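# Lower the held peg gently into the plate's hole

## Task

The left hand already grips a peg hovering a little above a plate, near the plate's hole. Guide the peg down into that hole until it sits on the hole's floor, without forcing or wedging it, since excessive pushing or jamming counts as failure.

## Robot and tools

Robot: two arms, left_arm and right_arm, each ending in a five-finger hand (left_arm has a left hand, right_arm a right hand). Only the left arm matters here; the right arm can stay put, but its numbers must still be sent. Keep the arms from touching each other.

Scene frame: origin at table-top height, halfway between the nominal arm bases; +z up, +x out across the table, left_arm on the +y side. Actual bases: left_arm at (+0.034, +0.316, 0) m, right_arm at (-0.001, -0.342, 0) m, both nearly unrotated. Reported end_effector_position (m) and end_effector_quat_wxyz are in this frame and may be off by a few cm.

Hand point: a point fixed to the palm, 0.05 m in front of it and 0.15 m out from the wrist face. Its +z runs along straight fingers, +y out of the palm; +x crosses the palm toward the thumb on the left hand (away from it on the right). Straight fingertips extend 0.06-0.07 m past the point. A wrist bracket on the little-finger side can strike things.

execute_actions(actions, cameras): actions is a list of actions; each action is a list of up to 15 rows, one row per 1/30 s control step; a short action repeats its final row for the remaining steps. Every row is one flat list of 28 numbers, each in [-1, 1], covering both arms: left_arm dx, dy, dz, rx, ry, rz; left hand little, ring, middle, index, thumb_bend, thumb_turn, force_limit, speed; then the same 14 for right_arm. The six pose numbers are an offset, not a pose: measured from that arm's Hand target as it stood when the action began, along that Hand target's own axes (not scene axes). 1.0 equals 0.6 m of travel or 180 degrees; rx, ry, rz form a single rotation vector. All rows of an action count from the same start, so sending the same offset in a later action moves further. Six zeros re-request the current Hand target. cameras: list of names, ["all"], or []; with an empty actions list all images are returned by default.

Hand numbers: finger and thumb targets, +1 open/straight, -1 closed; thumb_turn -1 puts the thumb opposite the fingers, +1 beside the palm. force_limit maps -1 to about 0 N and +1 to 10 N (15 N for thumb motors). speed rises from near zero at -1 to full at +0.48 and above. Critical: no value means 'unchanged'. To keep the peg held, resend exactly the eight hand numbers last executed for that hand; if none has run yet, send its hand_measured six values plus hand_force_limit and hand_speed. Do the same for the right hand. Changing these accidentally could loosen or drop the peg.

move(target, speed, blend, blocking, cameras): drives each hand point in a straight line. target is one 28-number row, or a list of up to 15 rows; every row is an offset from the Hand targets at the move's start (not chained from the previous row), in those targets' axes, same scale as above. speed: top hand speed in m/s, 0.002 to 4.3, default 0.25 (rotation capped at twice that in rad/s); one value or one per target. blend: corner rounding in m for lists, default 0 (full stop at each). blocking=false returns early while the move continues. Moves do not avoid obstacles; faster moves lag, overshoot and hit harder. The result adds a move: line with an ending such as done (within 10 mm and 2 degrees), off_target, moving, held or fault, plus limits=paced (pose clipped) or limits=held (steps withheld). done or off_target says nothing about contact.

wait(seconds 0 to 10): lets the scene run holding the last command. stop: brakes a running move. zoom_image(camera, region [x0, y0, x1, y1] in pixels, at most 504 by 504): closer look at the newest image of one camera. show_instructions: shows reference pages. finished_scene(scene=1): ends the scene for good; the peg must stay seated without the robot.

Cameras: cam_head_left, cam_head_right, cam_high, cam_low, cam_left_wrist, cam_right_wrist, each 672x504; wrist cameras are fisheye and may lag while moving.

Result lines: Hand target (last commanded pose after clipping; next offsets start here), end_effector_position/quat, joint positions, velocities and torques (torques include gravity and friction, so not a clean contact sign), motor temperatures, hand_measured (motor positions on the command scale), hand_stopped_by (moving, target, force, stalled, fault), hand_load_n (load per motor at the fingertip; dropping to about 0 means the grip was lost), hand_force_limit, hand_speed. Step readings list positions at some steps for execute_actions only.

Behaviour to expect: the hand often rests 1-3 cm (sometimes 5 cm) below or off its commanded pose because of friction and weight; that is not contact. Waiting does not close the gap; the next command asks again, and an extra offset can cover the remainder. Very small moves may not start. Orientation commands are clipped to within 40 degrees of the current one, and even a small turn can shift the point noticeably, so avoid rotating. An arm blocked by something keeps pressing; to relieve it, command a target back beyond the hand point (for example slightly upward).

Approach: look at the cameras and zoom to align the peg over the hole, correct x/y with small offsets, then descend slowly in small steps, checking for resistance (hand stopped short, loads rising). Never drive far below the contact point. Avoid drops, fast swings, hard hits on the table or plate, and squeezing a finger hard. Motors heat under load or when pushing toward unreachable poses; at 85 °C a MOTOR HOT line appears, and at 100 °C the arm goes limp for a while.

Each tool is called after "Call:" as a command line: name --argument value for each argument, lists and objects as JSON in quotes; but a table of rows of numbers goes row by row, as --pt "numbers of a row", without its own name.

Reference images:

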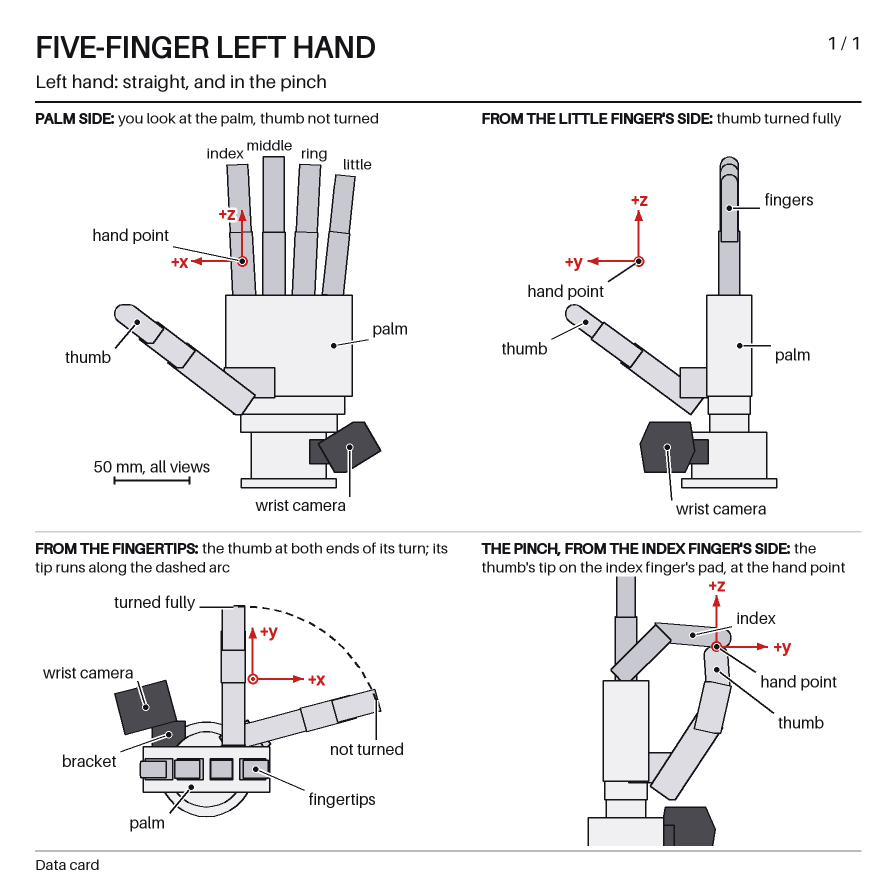

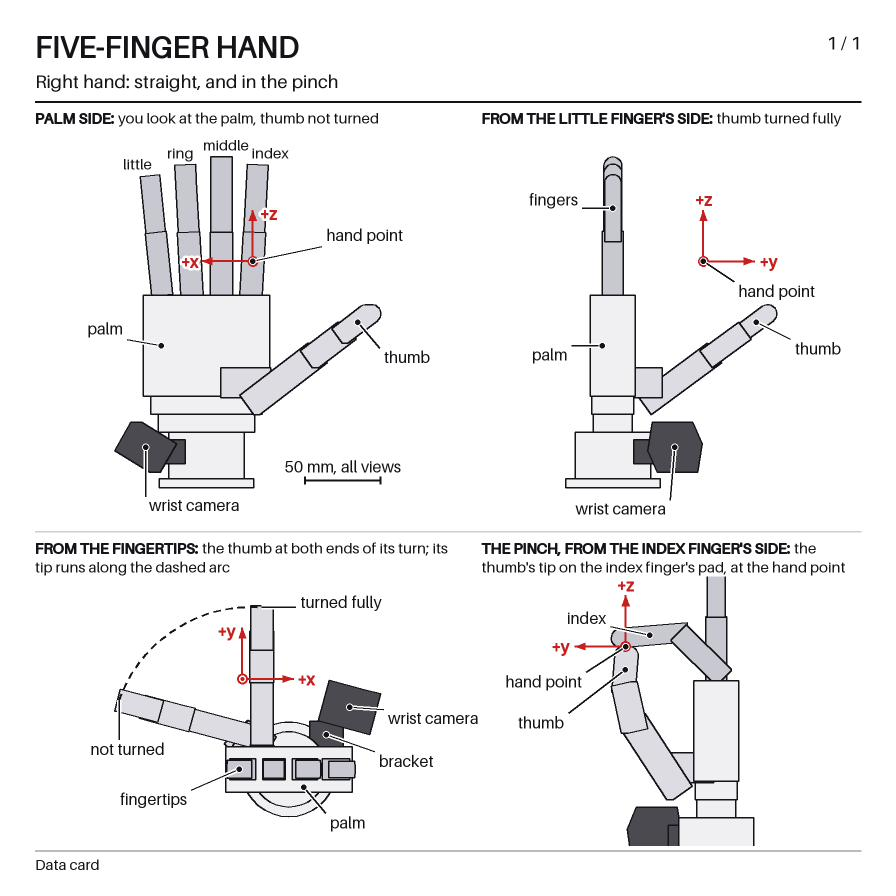

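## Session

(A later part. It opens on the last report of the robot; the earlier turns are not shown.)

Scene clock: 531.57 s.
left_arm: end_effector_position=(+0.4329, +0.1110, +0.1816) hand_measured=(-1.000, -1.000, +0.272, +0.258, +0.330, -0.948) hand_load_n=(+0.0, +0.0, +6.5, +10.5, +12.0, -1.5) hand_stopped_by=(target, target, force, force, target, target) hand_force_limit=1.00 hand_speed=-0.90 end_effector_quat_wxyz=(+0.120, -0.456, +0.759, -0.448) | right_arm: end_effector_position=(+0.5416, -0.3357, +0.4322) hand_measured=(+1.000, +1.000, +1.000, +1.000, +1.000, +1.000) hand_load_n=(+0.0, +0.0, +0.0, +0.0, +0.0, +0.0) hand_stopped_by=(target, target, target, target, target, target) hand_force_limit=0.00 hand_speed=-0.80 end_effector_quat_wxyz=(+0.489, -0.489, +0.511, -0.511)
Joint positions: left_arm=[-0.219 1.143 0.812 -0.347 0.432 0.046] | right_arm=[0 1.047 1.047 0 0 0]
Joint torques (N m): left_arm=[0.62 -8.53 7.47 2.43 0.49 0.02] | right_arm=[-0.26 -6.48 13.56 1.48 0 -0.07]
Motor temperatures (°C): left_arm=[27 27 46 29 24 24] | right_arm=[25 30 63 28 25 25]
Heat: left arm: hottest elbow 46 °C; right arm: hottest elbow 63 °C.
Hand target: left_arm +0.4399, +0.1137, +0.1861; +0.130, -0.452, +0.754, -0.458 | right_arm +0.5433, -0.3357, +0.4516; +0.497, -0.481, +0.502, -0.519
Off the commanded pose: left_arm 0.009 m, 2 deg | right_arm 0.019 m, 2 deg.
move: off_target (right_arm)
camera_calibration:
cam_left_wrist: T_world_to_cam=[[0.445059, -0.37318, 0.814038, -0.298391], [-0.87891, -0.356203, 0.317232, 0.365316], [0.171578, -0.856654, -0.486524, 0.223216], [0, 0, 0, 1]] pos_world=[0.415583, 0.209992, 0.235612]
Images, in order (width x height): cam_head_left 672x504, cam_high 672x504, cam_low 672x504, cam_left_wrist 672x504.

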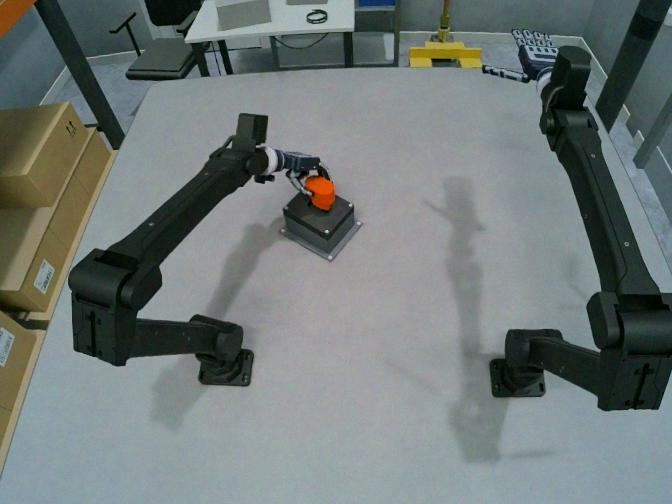

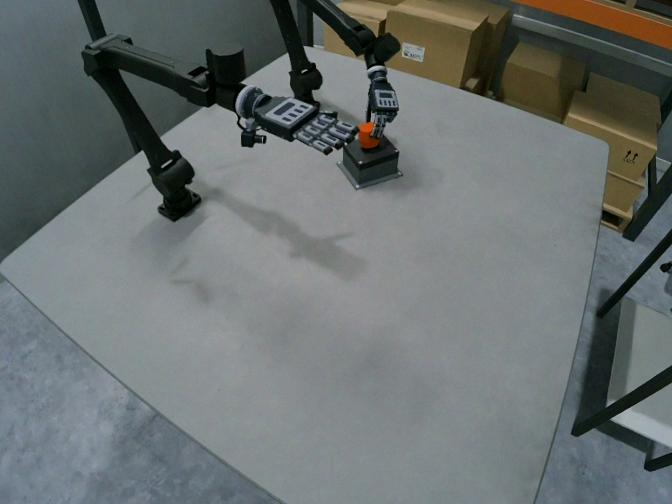

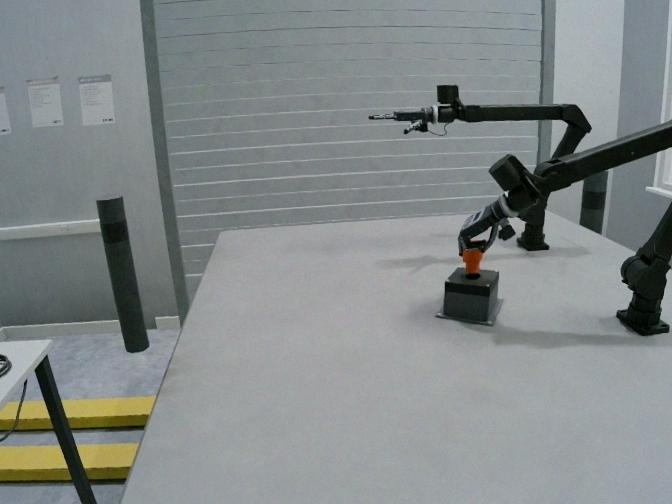

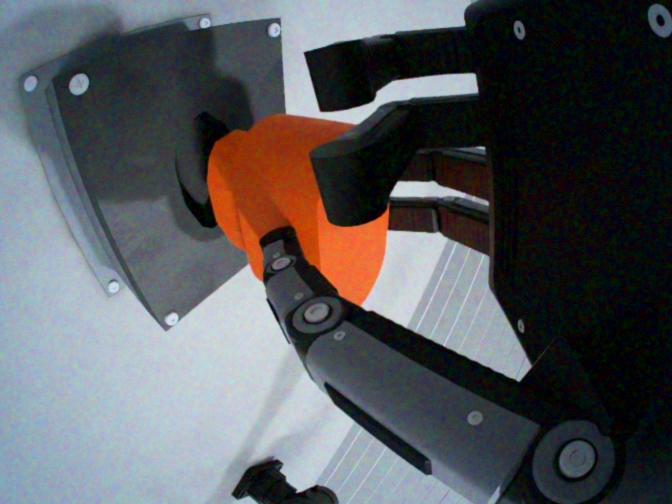

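Call:
move --target '[-0.0153,0.0221,0.0118,0,0,0,-1,-1,0.272,0.256,0.324,-0.948,1.0,-0.9,0,0,0,0,0,0,1,1,1,1,1,1,0,-0.8]' --speed 0.05 --cameras '["cam_left_wrist","cam_low","cam_high","cam_head_left"]'

Call:
zoom_image --camera "cam_left_wrist" --region '[40, 0, 320, 380]'

Call:
zoom_image --camera "cam_left_wrist" --region '[150, 90, 280, 260]'

Call:
zoom_image --camera "cam_low" --region '[445, 230, 505, 300]'

Call:
zoom_image --camera "cam_high" --region '[335, 105, 405, 175]'

Call:
zoom_image --camera "cam_head_left" --region '[280, 150, 365, 245]'

Scene clock: 556.27 s.
left_arm: end_effector_position=(+0.4346, +0.1164, +0.1673) hand_measured=(-1.000, -1.000, +0.272, +0.258, +0.330, -0.948) hand_load_n=(+0.0, +0.0, +6.5, +10.5, +11.5, -1.5) hand_stopped_by=(target, target, force, force, target, target) hand_force_limit=1.00 hand_speed=-0.90 end_effector_quat_wxyz=(+0.122, -0.455, +0.759, -0.450) | right_arm: end_effector_position=(+0.5416, -0.3357, +0.4322) hand_measured=(+1.000, +1.000, +1.000, +1.000, +1.000, +1.000) hand_load_n=(+0.0, +0.0, +0.0, +0.0, +0.0, -0.5) hand_stopped_by=(target, target, target, target, target, target) hand_force_limit=0.00 hand_speed=-0.80 end_effector_quat_wxyz=(+0.489, -0.489, +0.511, -0.511)
Joint positions: left_arm=[-0.203 1.158 0.782 -0.301 0.446 0.058] | right_arm=[0 1.047 1.047 0 0 0]
Joint torques (N m): left_arm=[0.44 -8.18 7.35 2.56 0.52 0.05] | right_arm=[-0.26 -6.48 13.57 1.48 0 -0.07]
Motor temperatures (°C): left_arm=[27 27 44 29 24 24] | right_arm=[25 30 64 28 25 25]
Heat: left arm: hottest elbow 44 °C; right arm: hottest elbow 64 °C.
Hand target: left_arm +0.4419, +0.1191, +0.1698; +0.130, -0.452, +0.754, -0.458 | right_arm +0.5433, -0.3357, +0.4516; +0.497, -0.481, +0.502, -0.519
Off the commanded pose: left_arm 0.008 m, 1 deg | right_arm 0.019 m, 2 deg.
move: off_target (right_arm)
camera_calibration:
cam_left_wrist: T_world_to_cam=[[0.440823, -0.372003, 0.816878, -0.284208], [-0.880637, -0.355306, 0.313425, 0.374626], [0.173647, -0.857538, -0.484226, 0.219478], [0, 0, 0, 1]] pos_world=[0.417083, 0.215591, 0.221023]
Images, in order (width x height): cam_head_left 672x504, cam_high 672x504, cam_low 672x504, cam_left_wrist 672x504.

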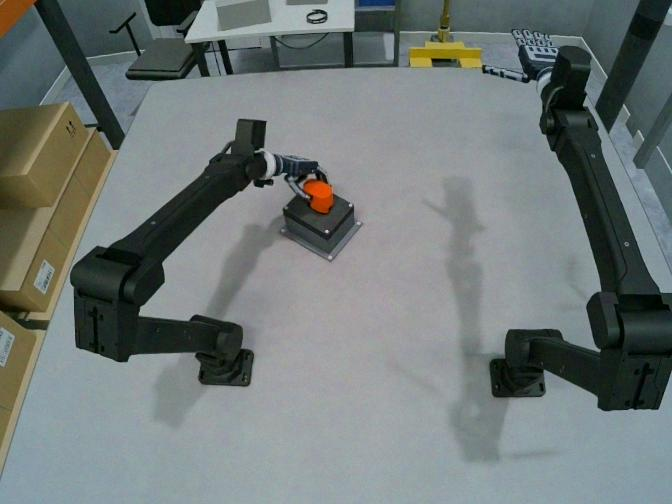

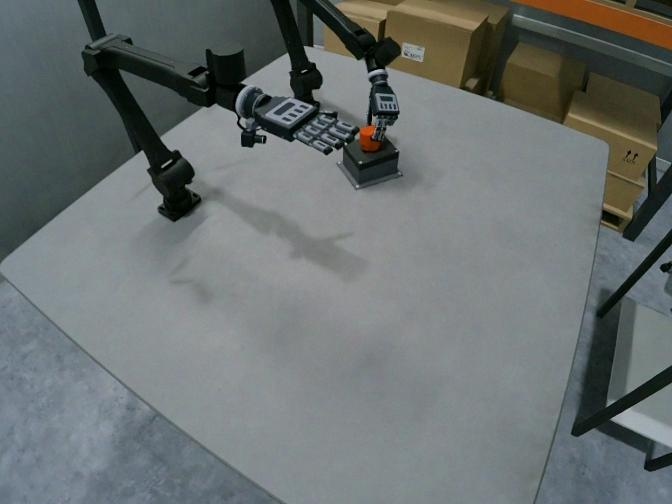

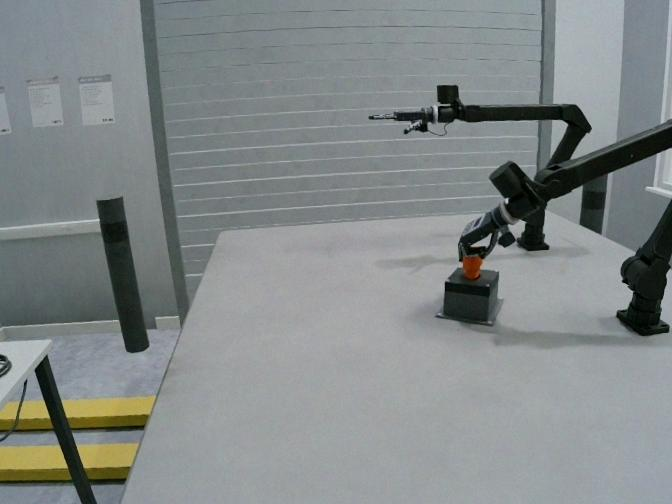

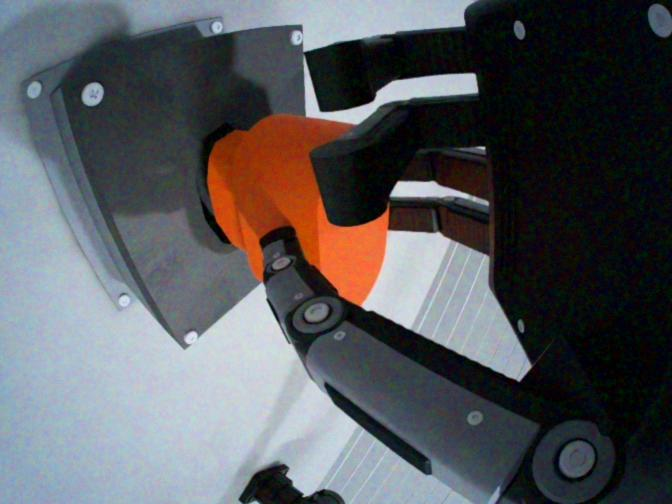

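Scaled by 1.326 from the camera's 672x504 image, which has a finer 960x720 frame.

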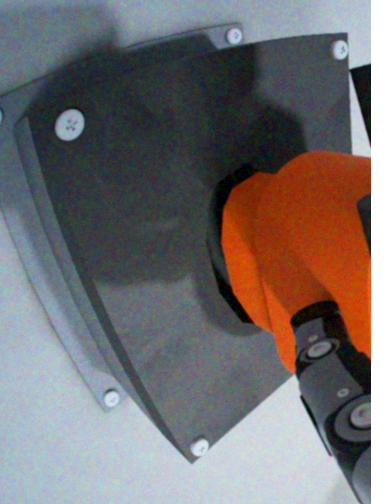

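Scaled by 2.965 from the camera's 672x504 image, which has a finer 960x720 frame.

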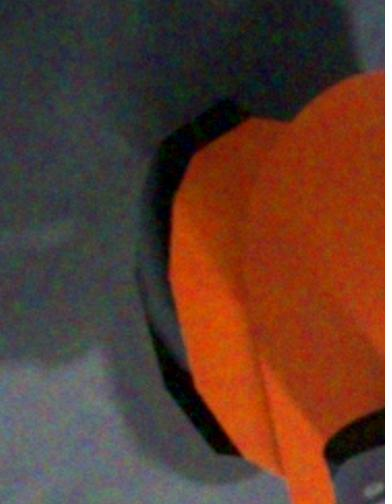

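Scaled by 7.200 from the camera's 672x504 image, which has a finer 960x720 frame.

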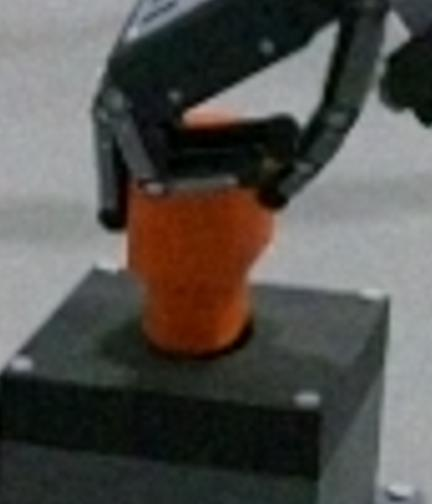

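Scaled by 7.200 from the camera's 672x504 image, which has a finer 960x720 frame.

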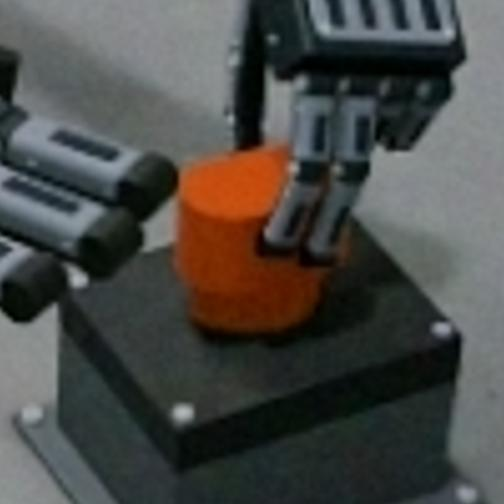

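Scaled by 5.305 from the camera's 672x504 image, which has a finer 960x720 frame.

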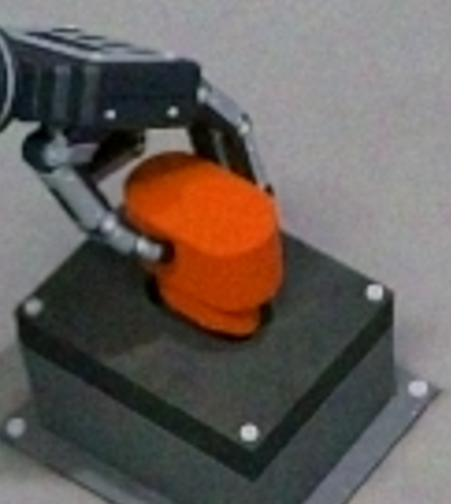

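Call:
zoom_image --camera "cam_low" --region '[455, 250, 490, 290]'

Call:
zoom_image --camera "cam_high" --region '[355, 130, 390, 160]'

Call:
zoom_image --camera "cam_head_left" --region '[300, 190, 340, 225]'

Call:
zoom_image --camera "cam_head_right" --region '[300, 190, 340, 225]'

Call:
zoom_image --camera "cam_left_wrist" --region '[190, 110, 260, 180]'

Call:
zoom_image --camera "cam_left_wrist" --region '[190, 190, 260, 260]'

Scaled by 12.600 from the camera's 672x504 image, which has a finer 960x720 frame.

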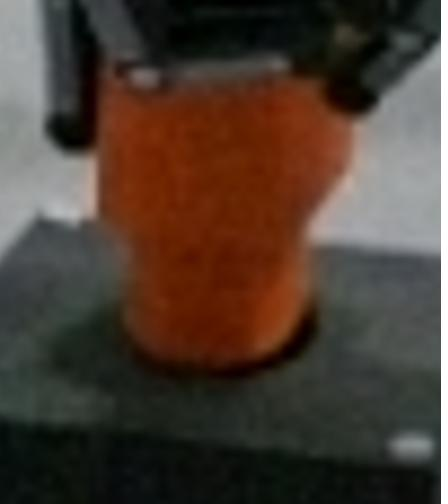

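Scaled by 14.400 from the camera's 672x504 image, which has a finer 960x720 frame.

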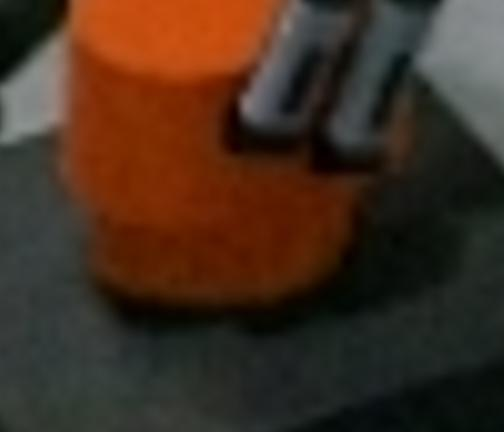

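Scaled by 12.600 from the camera's 672x504 image, which has a finer 960x720 frame.

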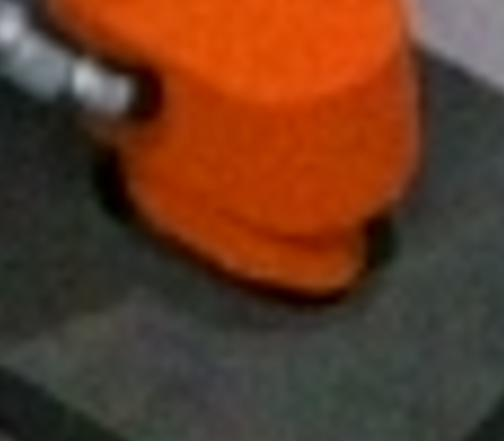

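This scene's latest camera images include none from cam_head_right. They are from: cam_head_left, cam_high, cam_low, cam_left_wrist. cam_head_right's image comes with the result of a call that names it in "cameras".

Scaled by 7.200 from the camera's 672x504 image, which has a finer 960x720 frame.

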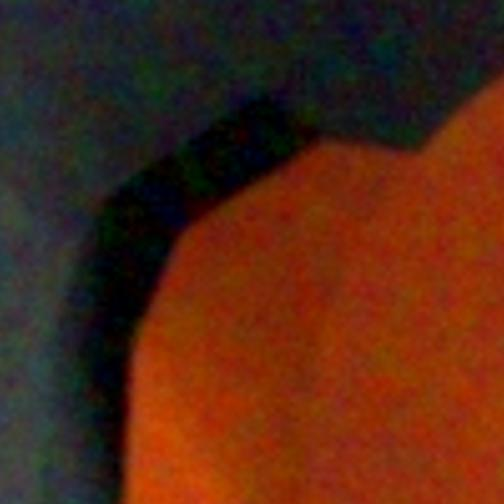

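Scaled by 7.200 from the camera's 672x504 image, which has a finer 960x720 frame.

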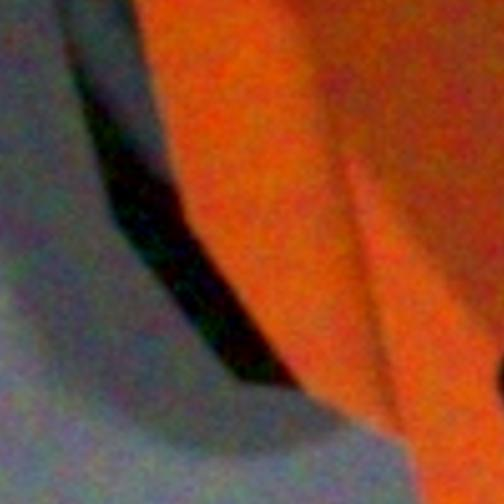

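Call:
move --target '[-0.0053,0.0093,0.0021,-0.0012,0.0045,0.0030,-1,-1,0.272,0.256,0.324,-0.948,1.0,-0.9,0,0,0,0,0,0,1,1,1,1,1,1,0,-0.8]' --speed 0.03 --cameras '["cam_left_wrist","cam_low","cam_high","cam_head_left"]'

Call:
zoom_image --camera "cam_left_wrist" --region '[190, 110, 260, 180]'

Call:
zoom_image --camera "cam_left_wrist" --region '[190, 190, 260, 260]'

Call:
zoom_image --camera "cam_low" --region '[455, 250, 490, 290]'

Call:
zoom_image --camera "cam_high" --region '[355, 130, 390, 160]'

Call:
zoom_image --camera "cam_head_left" --region '[300, 190, 340, 225]'

Scene clock: 619.03 s.
left_arm: end_effector_position=(+0.4350, +0.1179, +0.1662) hand_measured=(-1.000, -1.000, +0.272, +0.258, +0.330, -0.948) hand_load_n=(+0.0, +0.0, +6.0, +10.5, +11.0, -1.0) hand_stopped_by=(target, target, force, force, target, target) hand_force_limit=1.00 hand_speed=-0.90 end_effector_quat_wxyz=(+0.120, -0.446, +0.761, -0.456) | right_arm: end_effector_position=(+0.5416, -0.3357, +0.4322) hand_measured=(+1.000, +1.000, +1.000, +1.000, +1.000, +1.000) hand_load_n=(+0.0, +0.0, +0.0, +0.0, +0.0, +0.0) hand_stopped_by=(target, target, target, target, target, target) hand_force_limit=0.00 hand_speed=-0.80 end_effector_quat_wxyz=(+0.489, -0.489, +0.511, -0.511)
Joint positions: left_arm=[-0.192 1.162 0.778 -0.29 0.471 0.074] | right_arm=[0 1.047 1.047 0 0 0]
Joint torques (N m): left_arm=[0.38 -7.47 6.99 2.39 0.45 0.03] | right_arm=[-0.21 -6.53 13.57 1.47 0.01 -0.07]
Motor temperatures (°C): left_arm=[27 27 40 29 24 24] | right_arm=[25 30 65 28 24 25]
Heat: left arm: hottest elbow 40 °C; right arm: hottest elbow 65 °C.
Hand target: left_arm +0.4412, +0.1220, +0.1637; +0.126, -0.446, +0.758, -0.459 | right_arm +0.5433, -0.3357, +0.4516; +0.497, -0.481, +0.502, -0.519
Off the commanded pose: left_arm 0.008 m, 1 deg | right_arm 0.019 m, 2 deg.
move: off_target (right_arm)
camera_calibration:
cam_left_wrist: T_world_to_cam=[[0.426543, -0.375043, 0.823045, -0.277358], [-0.889818, -0.337116, 0.307532, 0.378602], [0.162124, -0.863537, -0.477515, 0.224709], [0, 0, 0, 1]] pos_world=[0.418762, 0.217656, 0.219148]
Images, in order (width x height): cam_head_left 672x504, cam_high 672x504, cam_low 672x504, cam_left_wrist 672x504.

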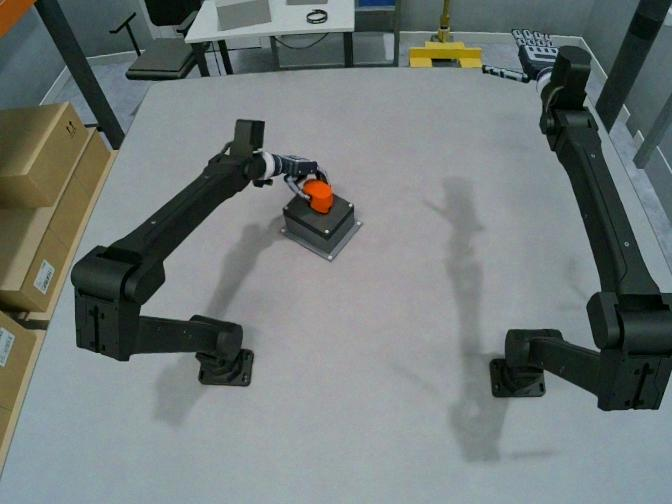

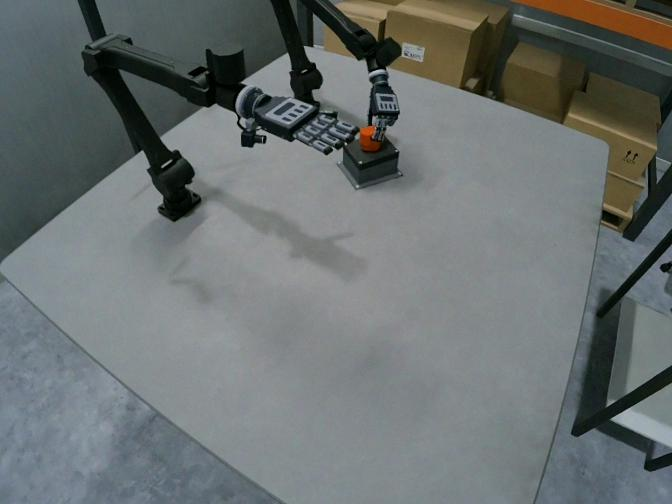

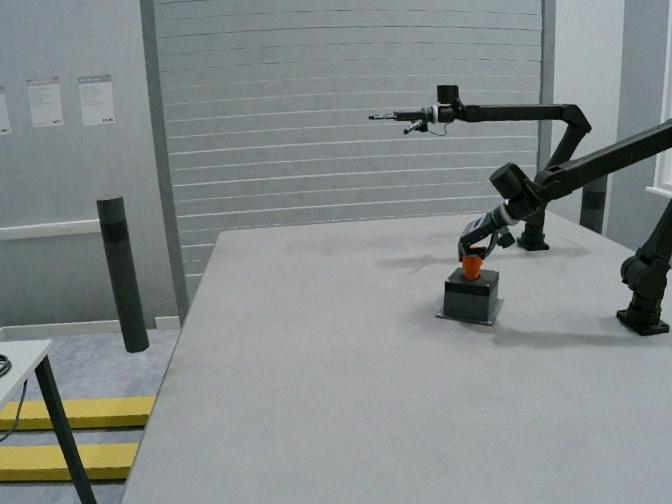

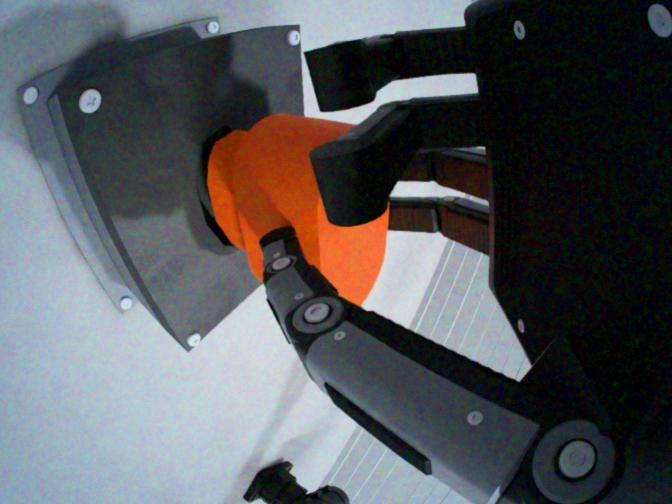

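Scaled by 7.200 from the camera's 672x504 image, which has a finer 960x720 frame.

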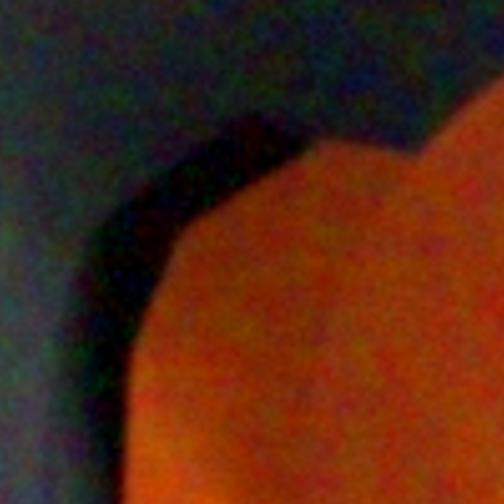

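Scaled by 7.200 from the camera's 672x504 image, which has a finer 960x720 frame.

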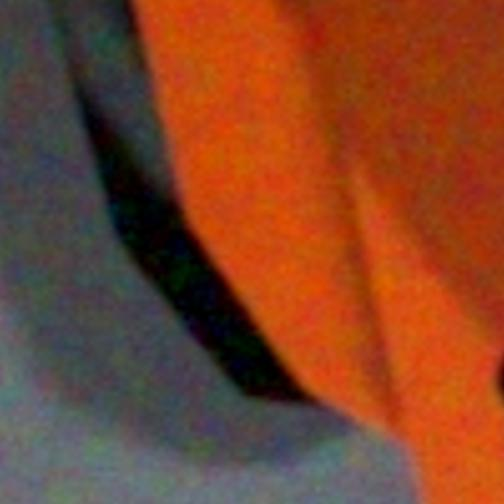

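Scaled by 12.600 from the camera's 672x504 image, which has a finer 960x720 frame.

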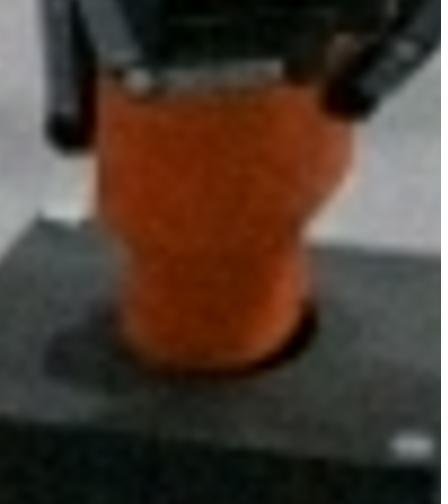

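Scaled by 14.400 from the camera's 672x504 image, which has a finer 960x720 frame.

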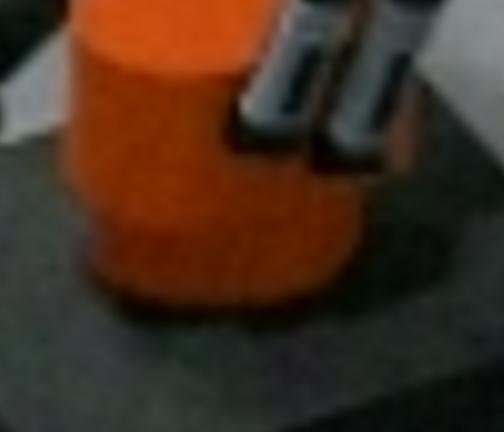

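Scaled by 12.600 from the camera's 672x504 image, which has a finer 960x720 frame.

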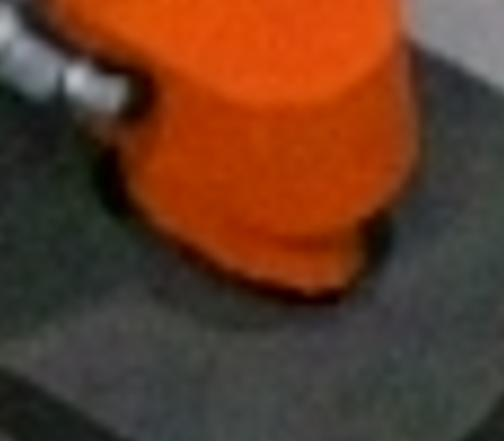

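Call:
zoom_image --camera "cam_left_wrist" --region '[60, 70, 120, 130]'

Call:
zoom_image --camera "cam_left_wrist" --region '[265, 10, 325, 70]'

Call:
zoom_image --camera "cam_left_wrist" --region '[165, 310, 225, 370]'

Scaled by 8.400 from the camera's 672x504 image, which has a finer 960x720 frame.

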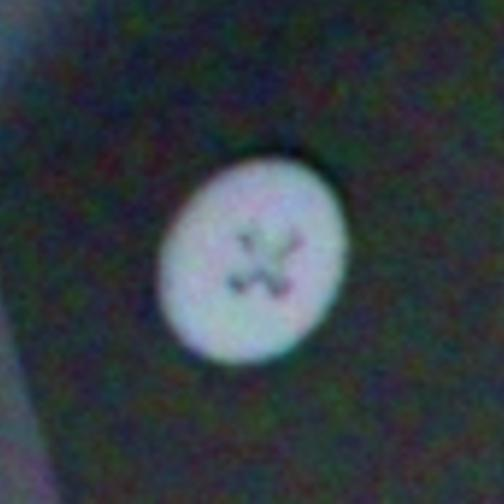

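Scaled by 8.400 from the camera's 672x504 image, which has a finer 960x720 frame.

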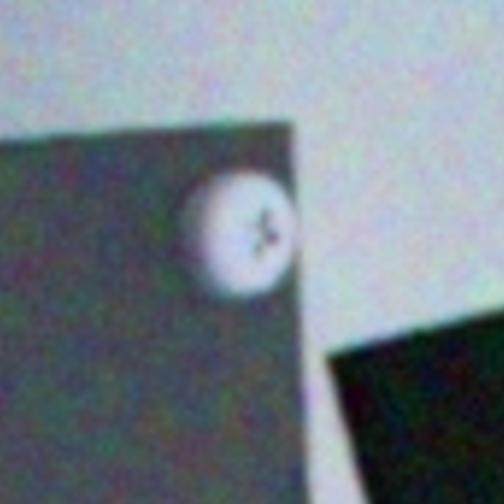

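Scaled by 8.400 from the camera's 672x504 image, which has a finer 960x720 frame.

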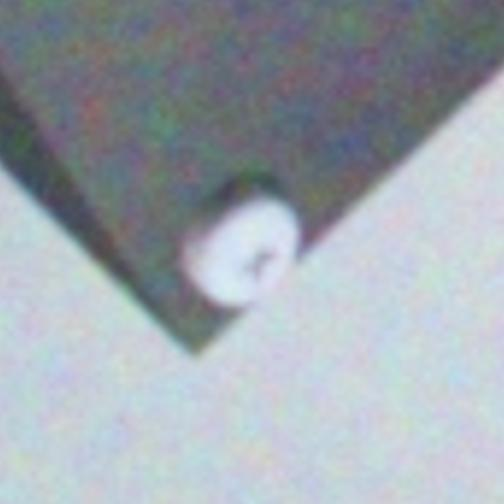

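Call:
move --target '[-0.0026,0.0039,-0.0038,-0.0018,0.0067,0.0045,-1,-1,0.272,0.256,0.324,-0.948,1.0,-0.9,0,0,0,0,0,0,1,1,1,1,1,1,0,-0.8]' --speed 0.03 --cameras '["cam_left_wrist","cam_low","cam_high","cam_head_left"]'

Call:
zoom_image --camera "cam_left_wrist" --region '[190, 110, 260, 180]'

Call:
zoom_image --camera "cam_left_wrist" --region '[190, 190, 260, 260]'

Call:
zoom_image --camera "cam_low" --region '[455, 250, 490, 290]'

Call:
zoom_image --camera "cam_high" --region '[355, 130, 390, 160]'

Call:
zoom_image --camera "cam_head_left" --region '[300, 190, 340, 225]'

Scene clock: 672.83 s.
left_arm: end_effector_position=(+0.4344, +0.1200, +0.1660) hand_measured=(-1.000, -1.000, +0.272, +0.258, +0.330, -0.948) hand_load_n=(+0.0, +0.0, +6.5, +11.0, +11.5, -1.0) hand_stopped_by=(target, target, force, force, target, target) hand_force_limit=1.00 hand_speed=-0.90 end_effector_quat_wxyz=(+0.116, -0.434, +0.766, -0.460) | right_arm: end_effector_position=(+0.5416, -0.3357, +0.4322) hand_measured=(+1.000, +1.000, +1.000, +1.000, +1.000, +1.000) hand_load_n=(+0.0, +0.0, +0.0, +0.0, +0.0, -0.5) hand_stopped_by=(target, target, target, target, target, target) hand_force_limit=0.00 hand_speed=-0.80 end_effector_quat_wxyz=(+0.489, -0.489, +0.511, -0.511)
Joint positions: left_arm=[-0.179 1.166 0.778 -0.289 0.503 0.101] | right_arm=[0 1.047 1.047 0 0 0]
Joint torques (N m): left_arm=[0.5 -7.71 7.05 1.84 0.44 0.04] | right_arm=[-0.21 -6.53 13.57 1.48 0 -0.07]
Motor temperatures (°C): left_arm=[27 27 41 29 24 24] | right_arm=[25 29 66 28 24 25]
Heat: left arm: hottest elbow 41 °C; right arm: hottest elbow 66 °C.
Hand target: left_arm +0.4395, +0.1249, +0.1627; +0.120, -0.436, +0.764, -0.460 | right_arm +0.5433, -0.3357, +0.4516; +0.497, -0.481, +0.502, -0.519
Off the commanded pose: left_arm 0.008 m, 0 deg | right_arm 0.019 m, 2 deg.
move: off_target (right_arm)
camera_calibration:
cam_left_wrist: T_world_to_cam=[[0.409577, -0.383198, 0.827892, -0.268645], [-0.900984, -0.312251, 0.301208, 0.381787], [0.143087, -0.869286, -0.473147, 0.234718], [0, 0, 0, 1]] pos_world=[0.420429, 0.220306, 0.218467]
Images, in order (width x height): cam_head_left 672x504, cam_high 672x504, cam_low 672x504, cam_left_wrist 672x504.

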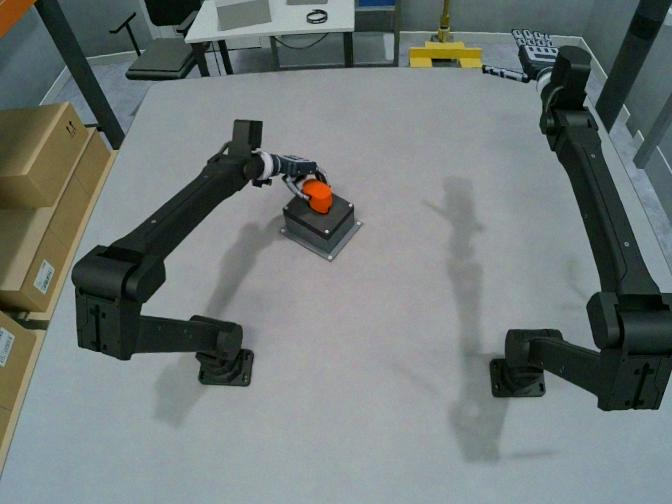

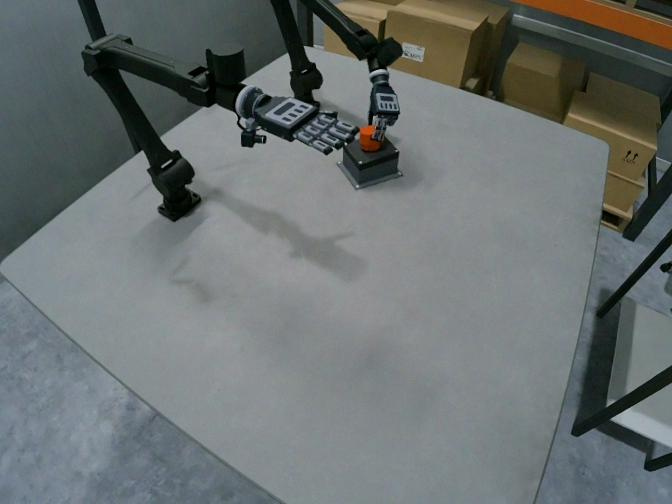

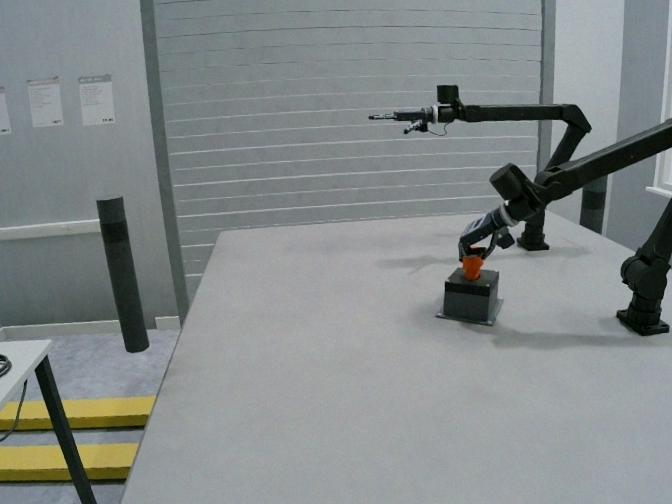

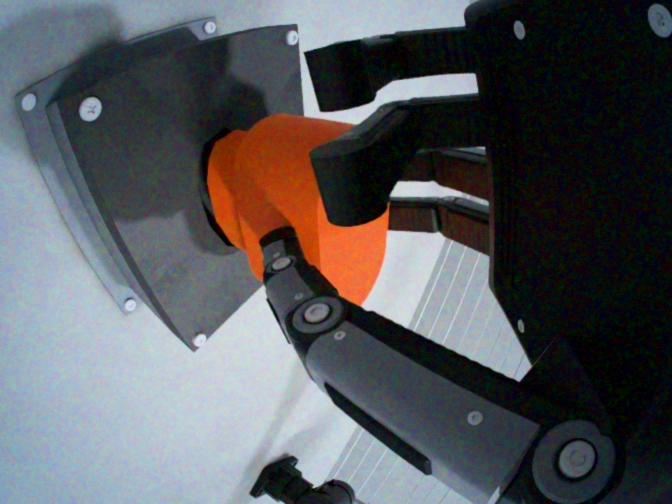

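Scaled by 7.200 from the camera's 672x504 image, which has a finer 960x720 frame.

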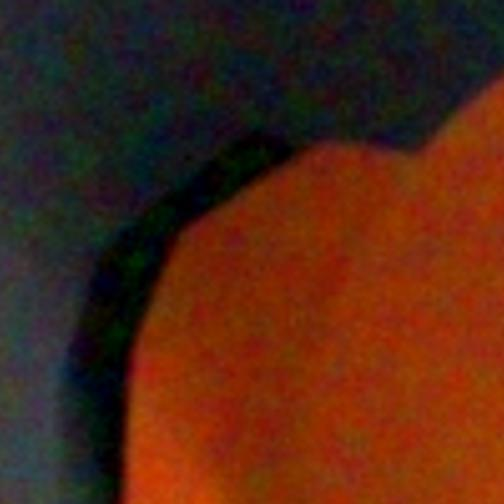

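Scaled by 7.200 from the camera's 672x504 image, which has a finer 960x720 frame.

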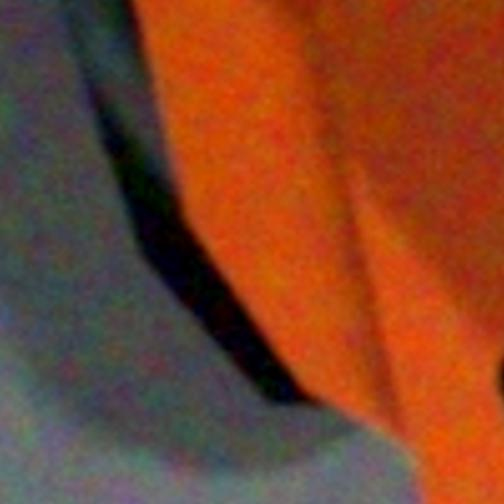

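Scaled by 12.600 from the camera's 672x504 image, which has a finer 960x720 frame.

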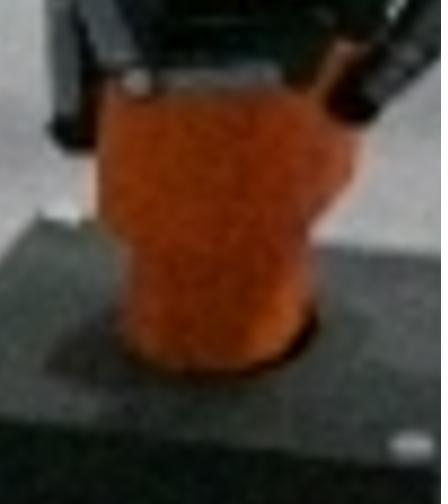

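Scaled by 14.400 from the camera's 672x504 image, which has a finer 960x720 frame.

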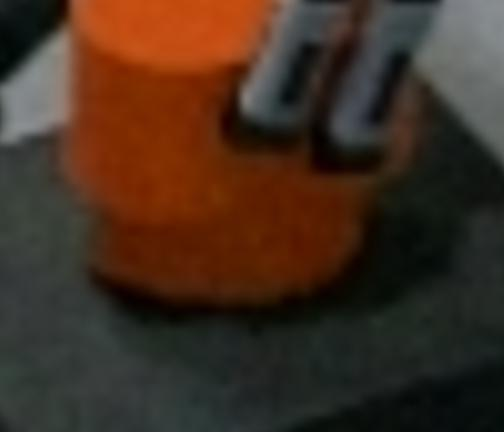

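Scaled by 12.600 from the camera's 672x504 image, which has a finer 960x720 frame.

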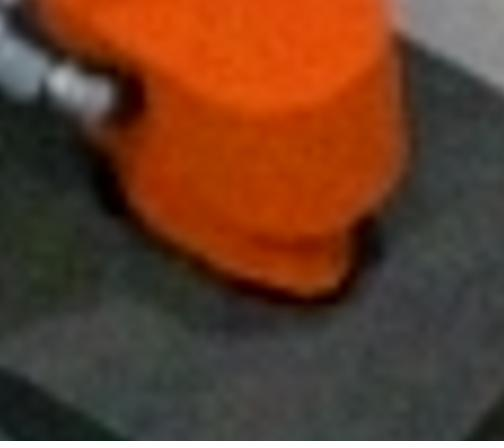

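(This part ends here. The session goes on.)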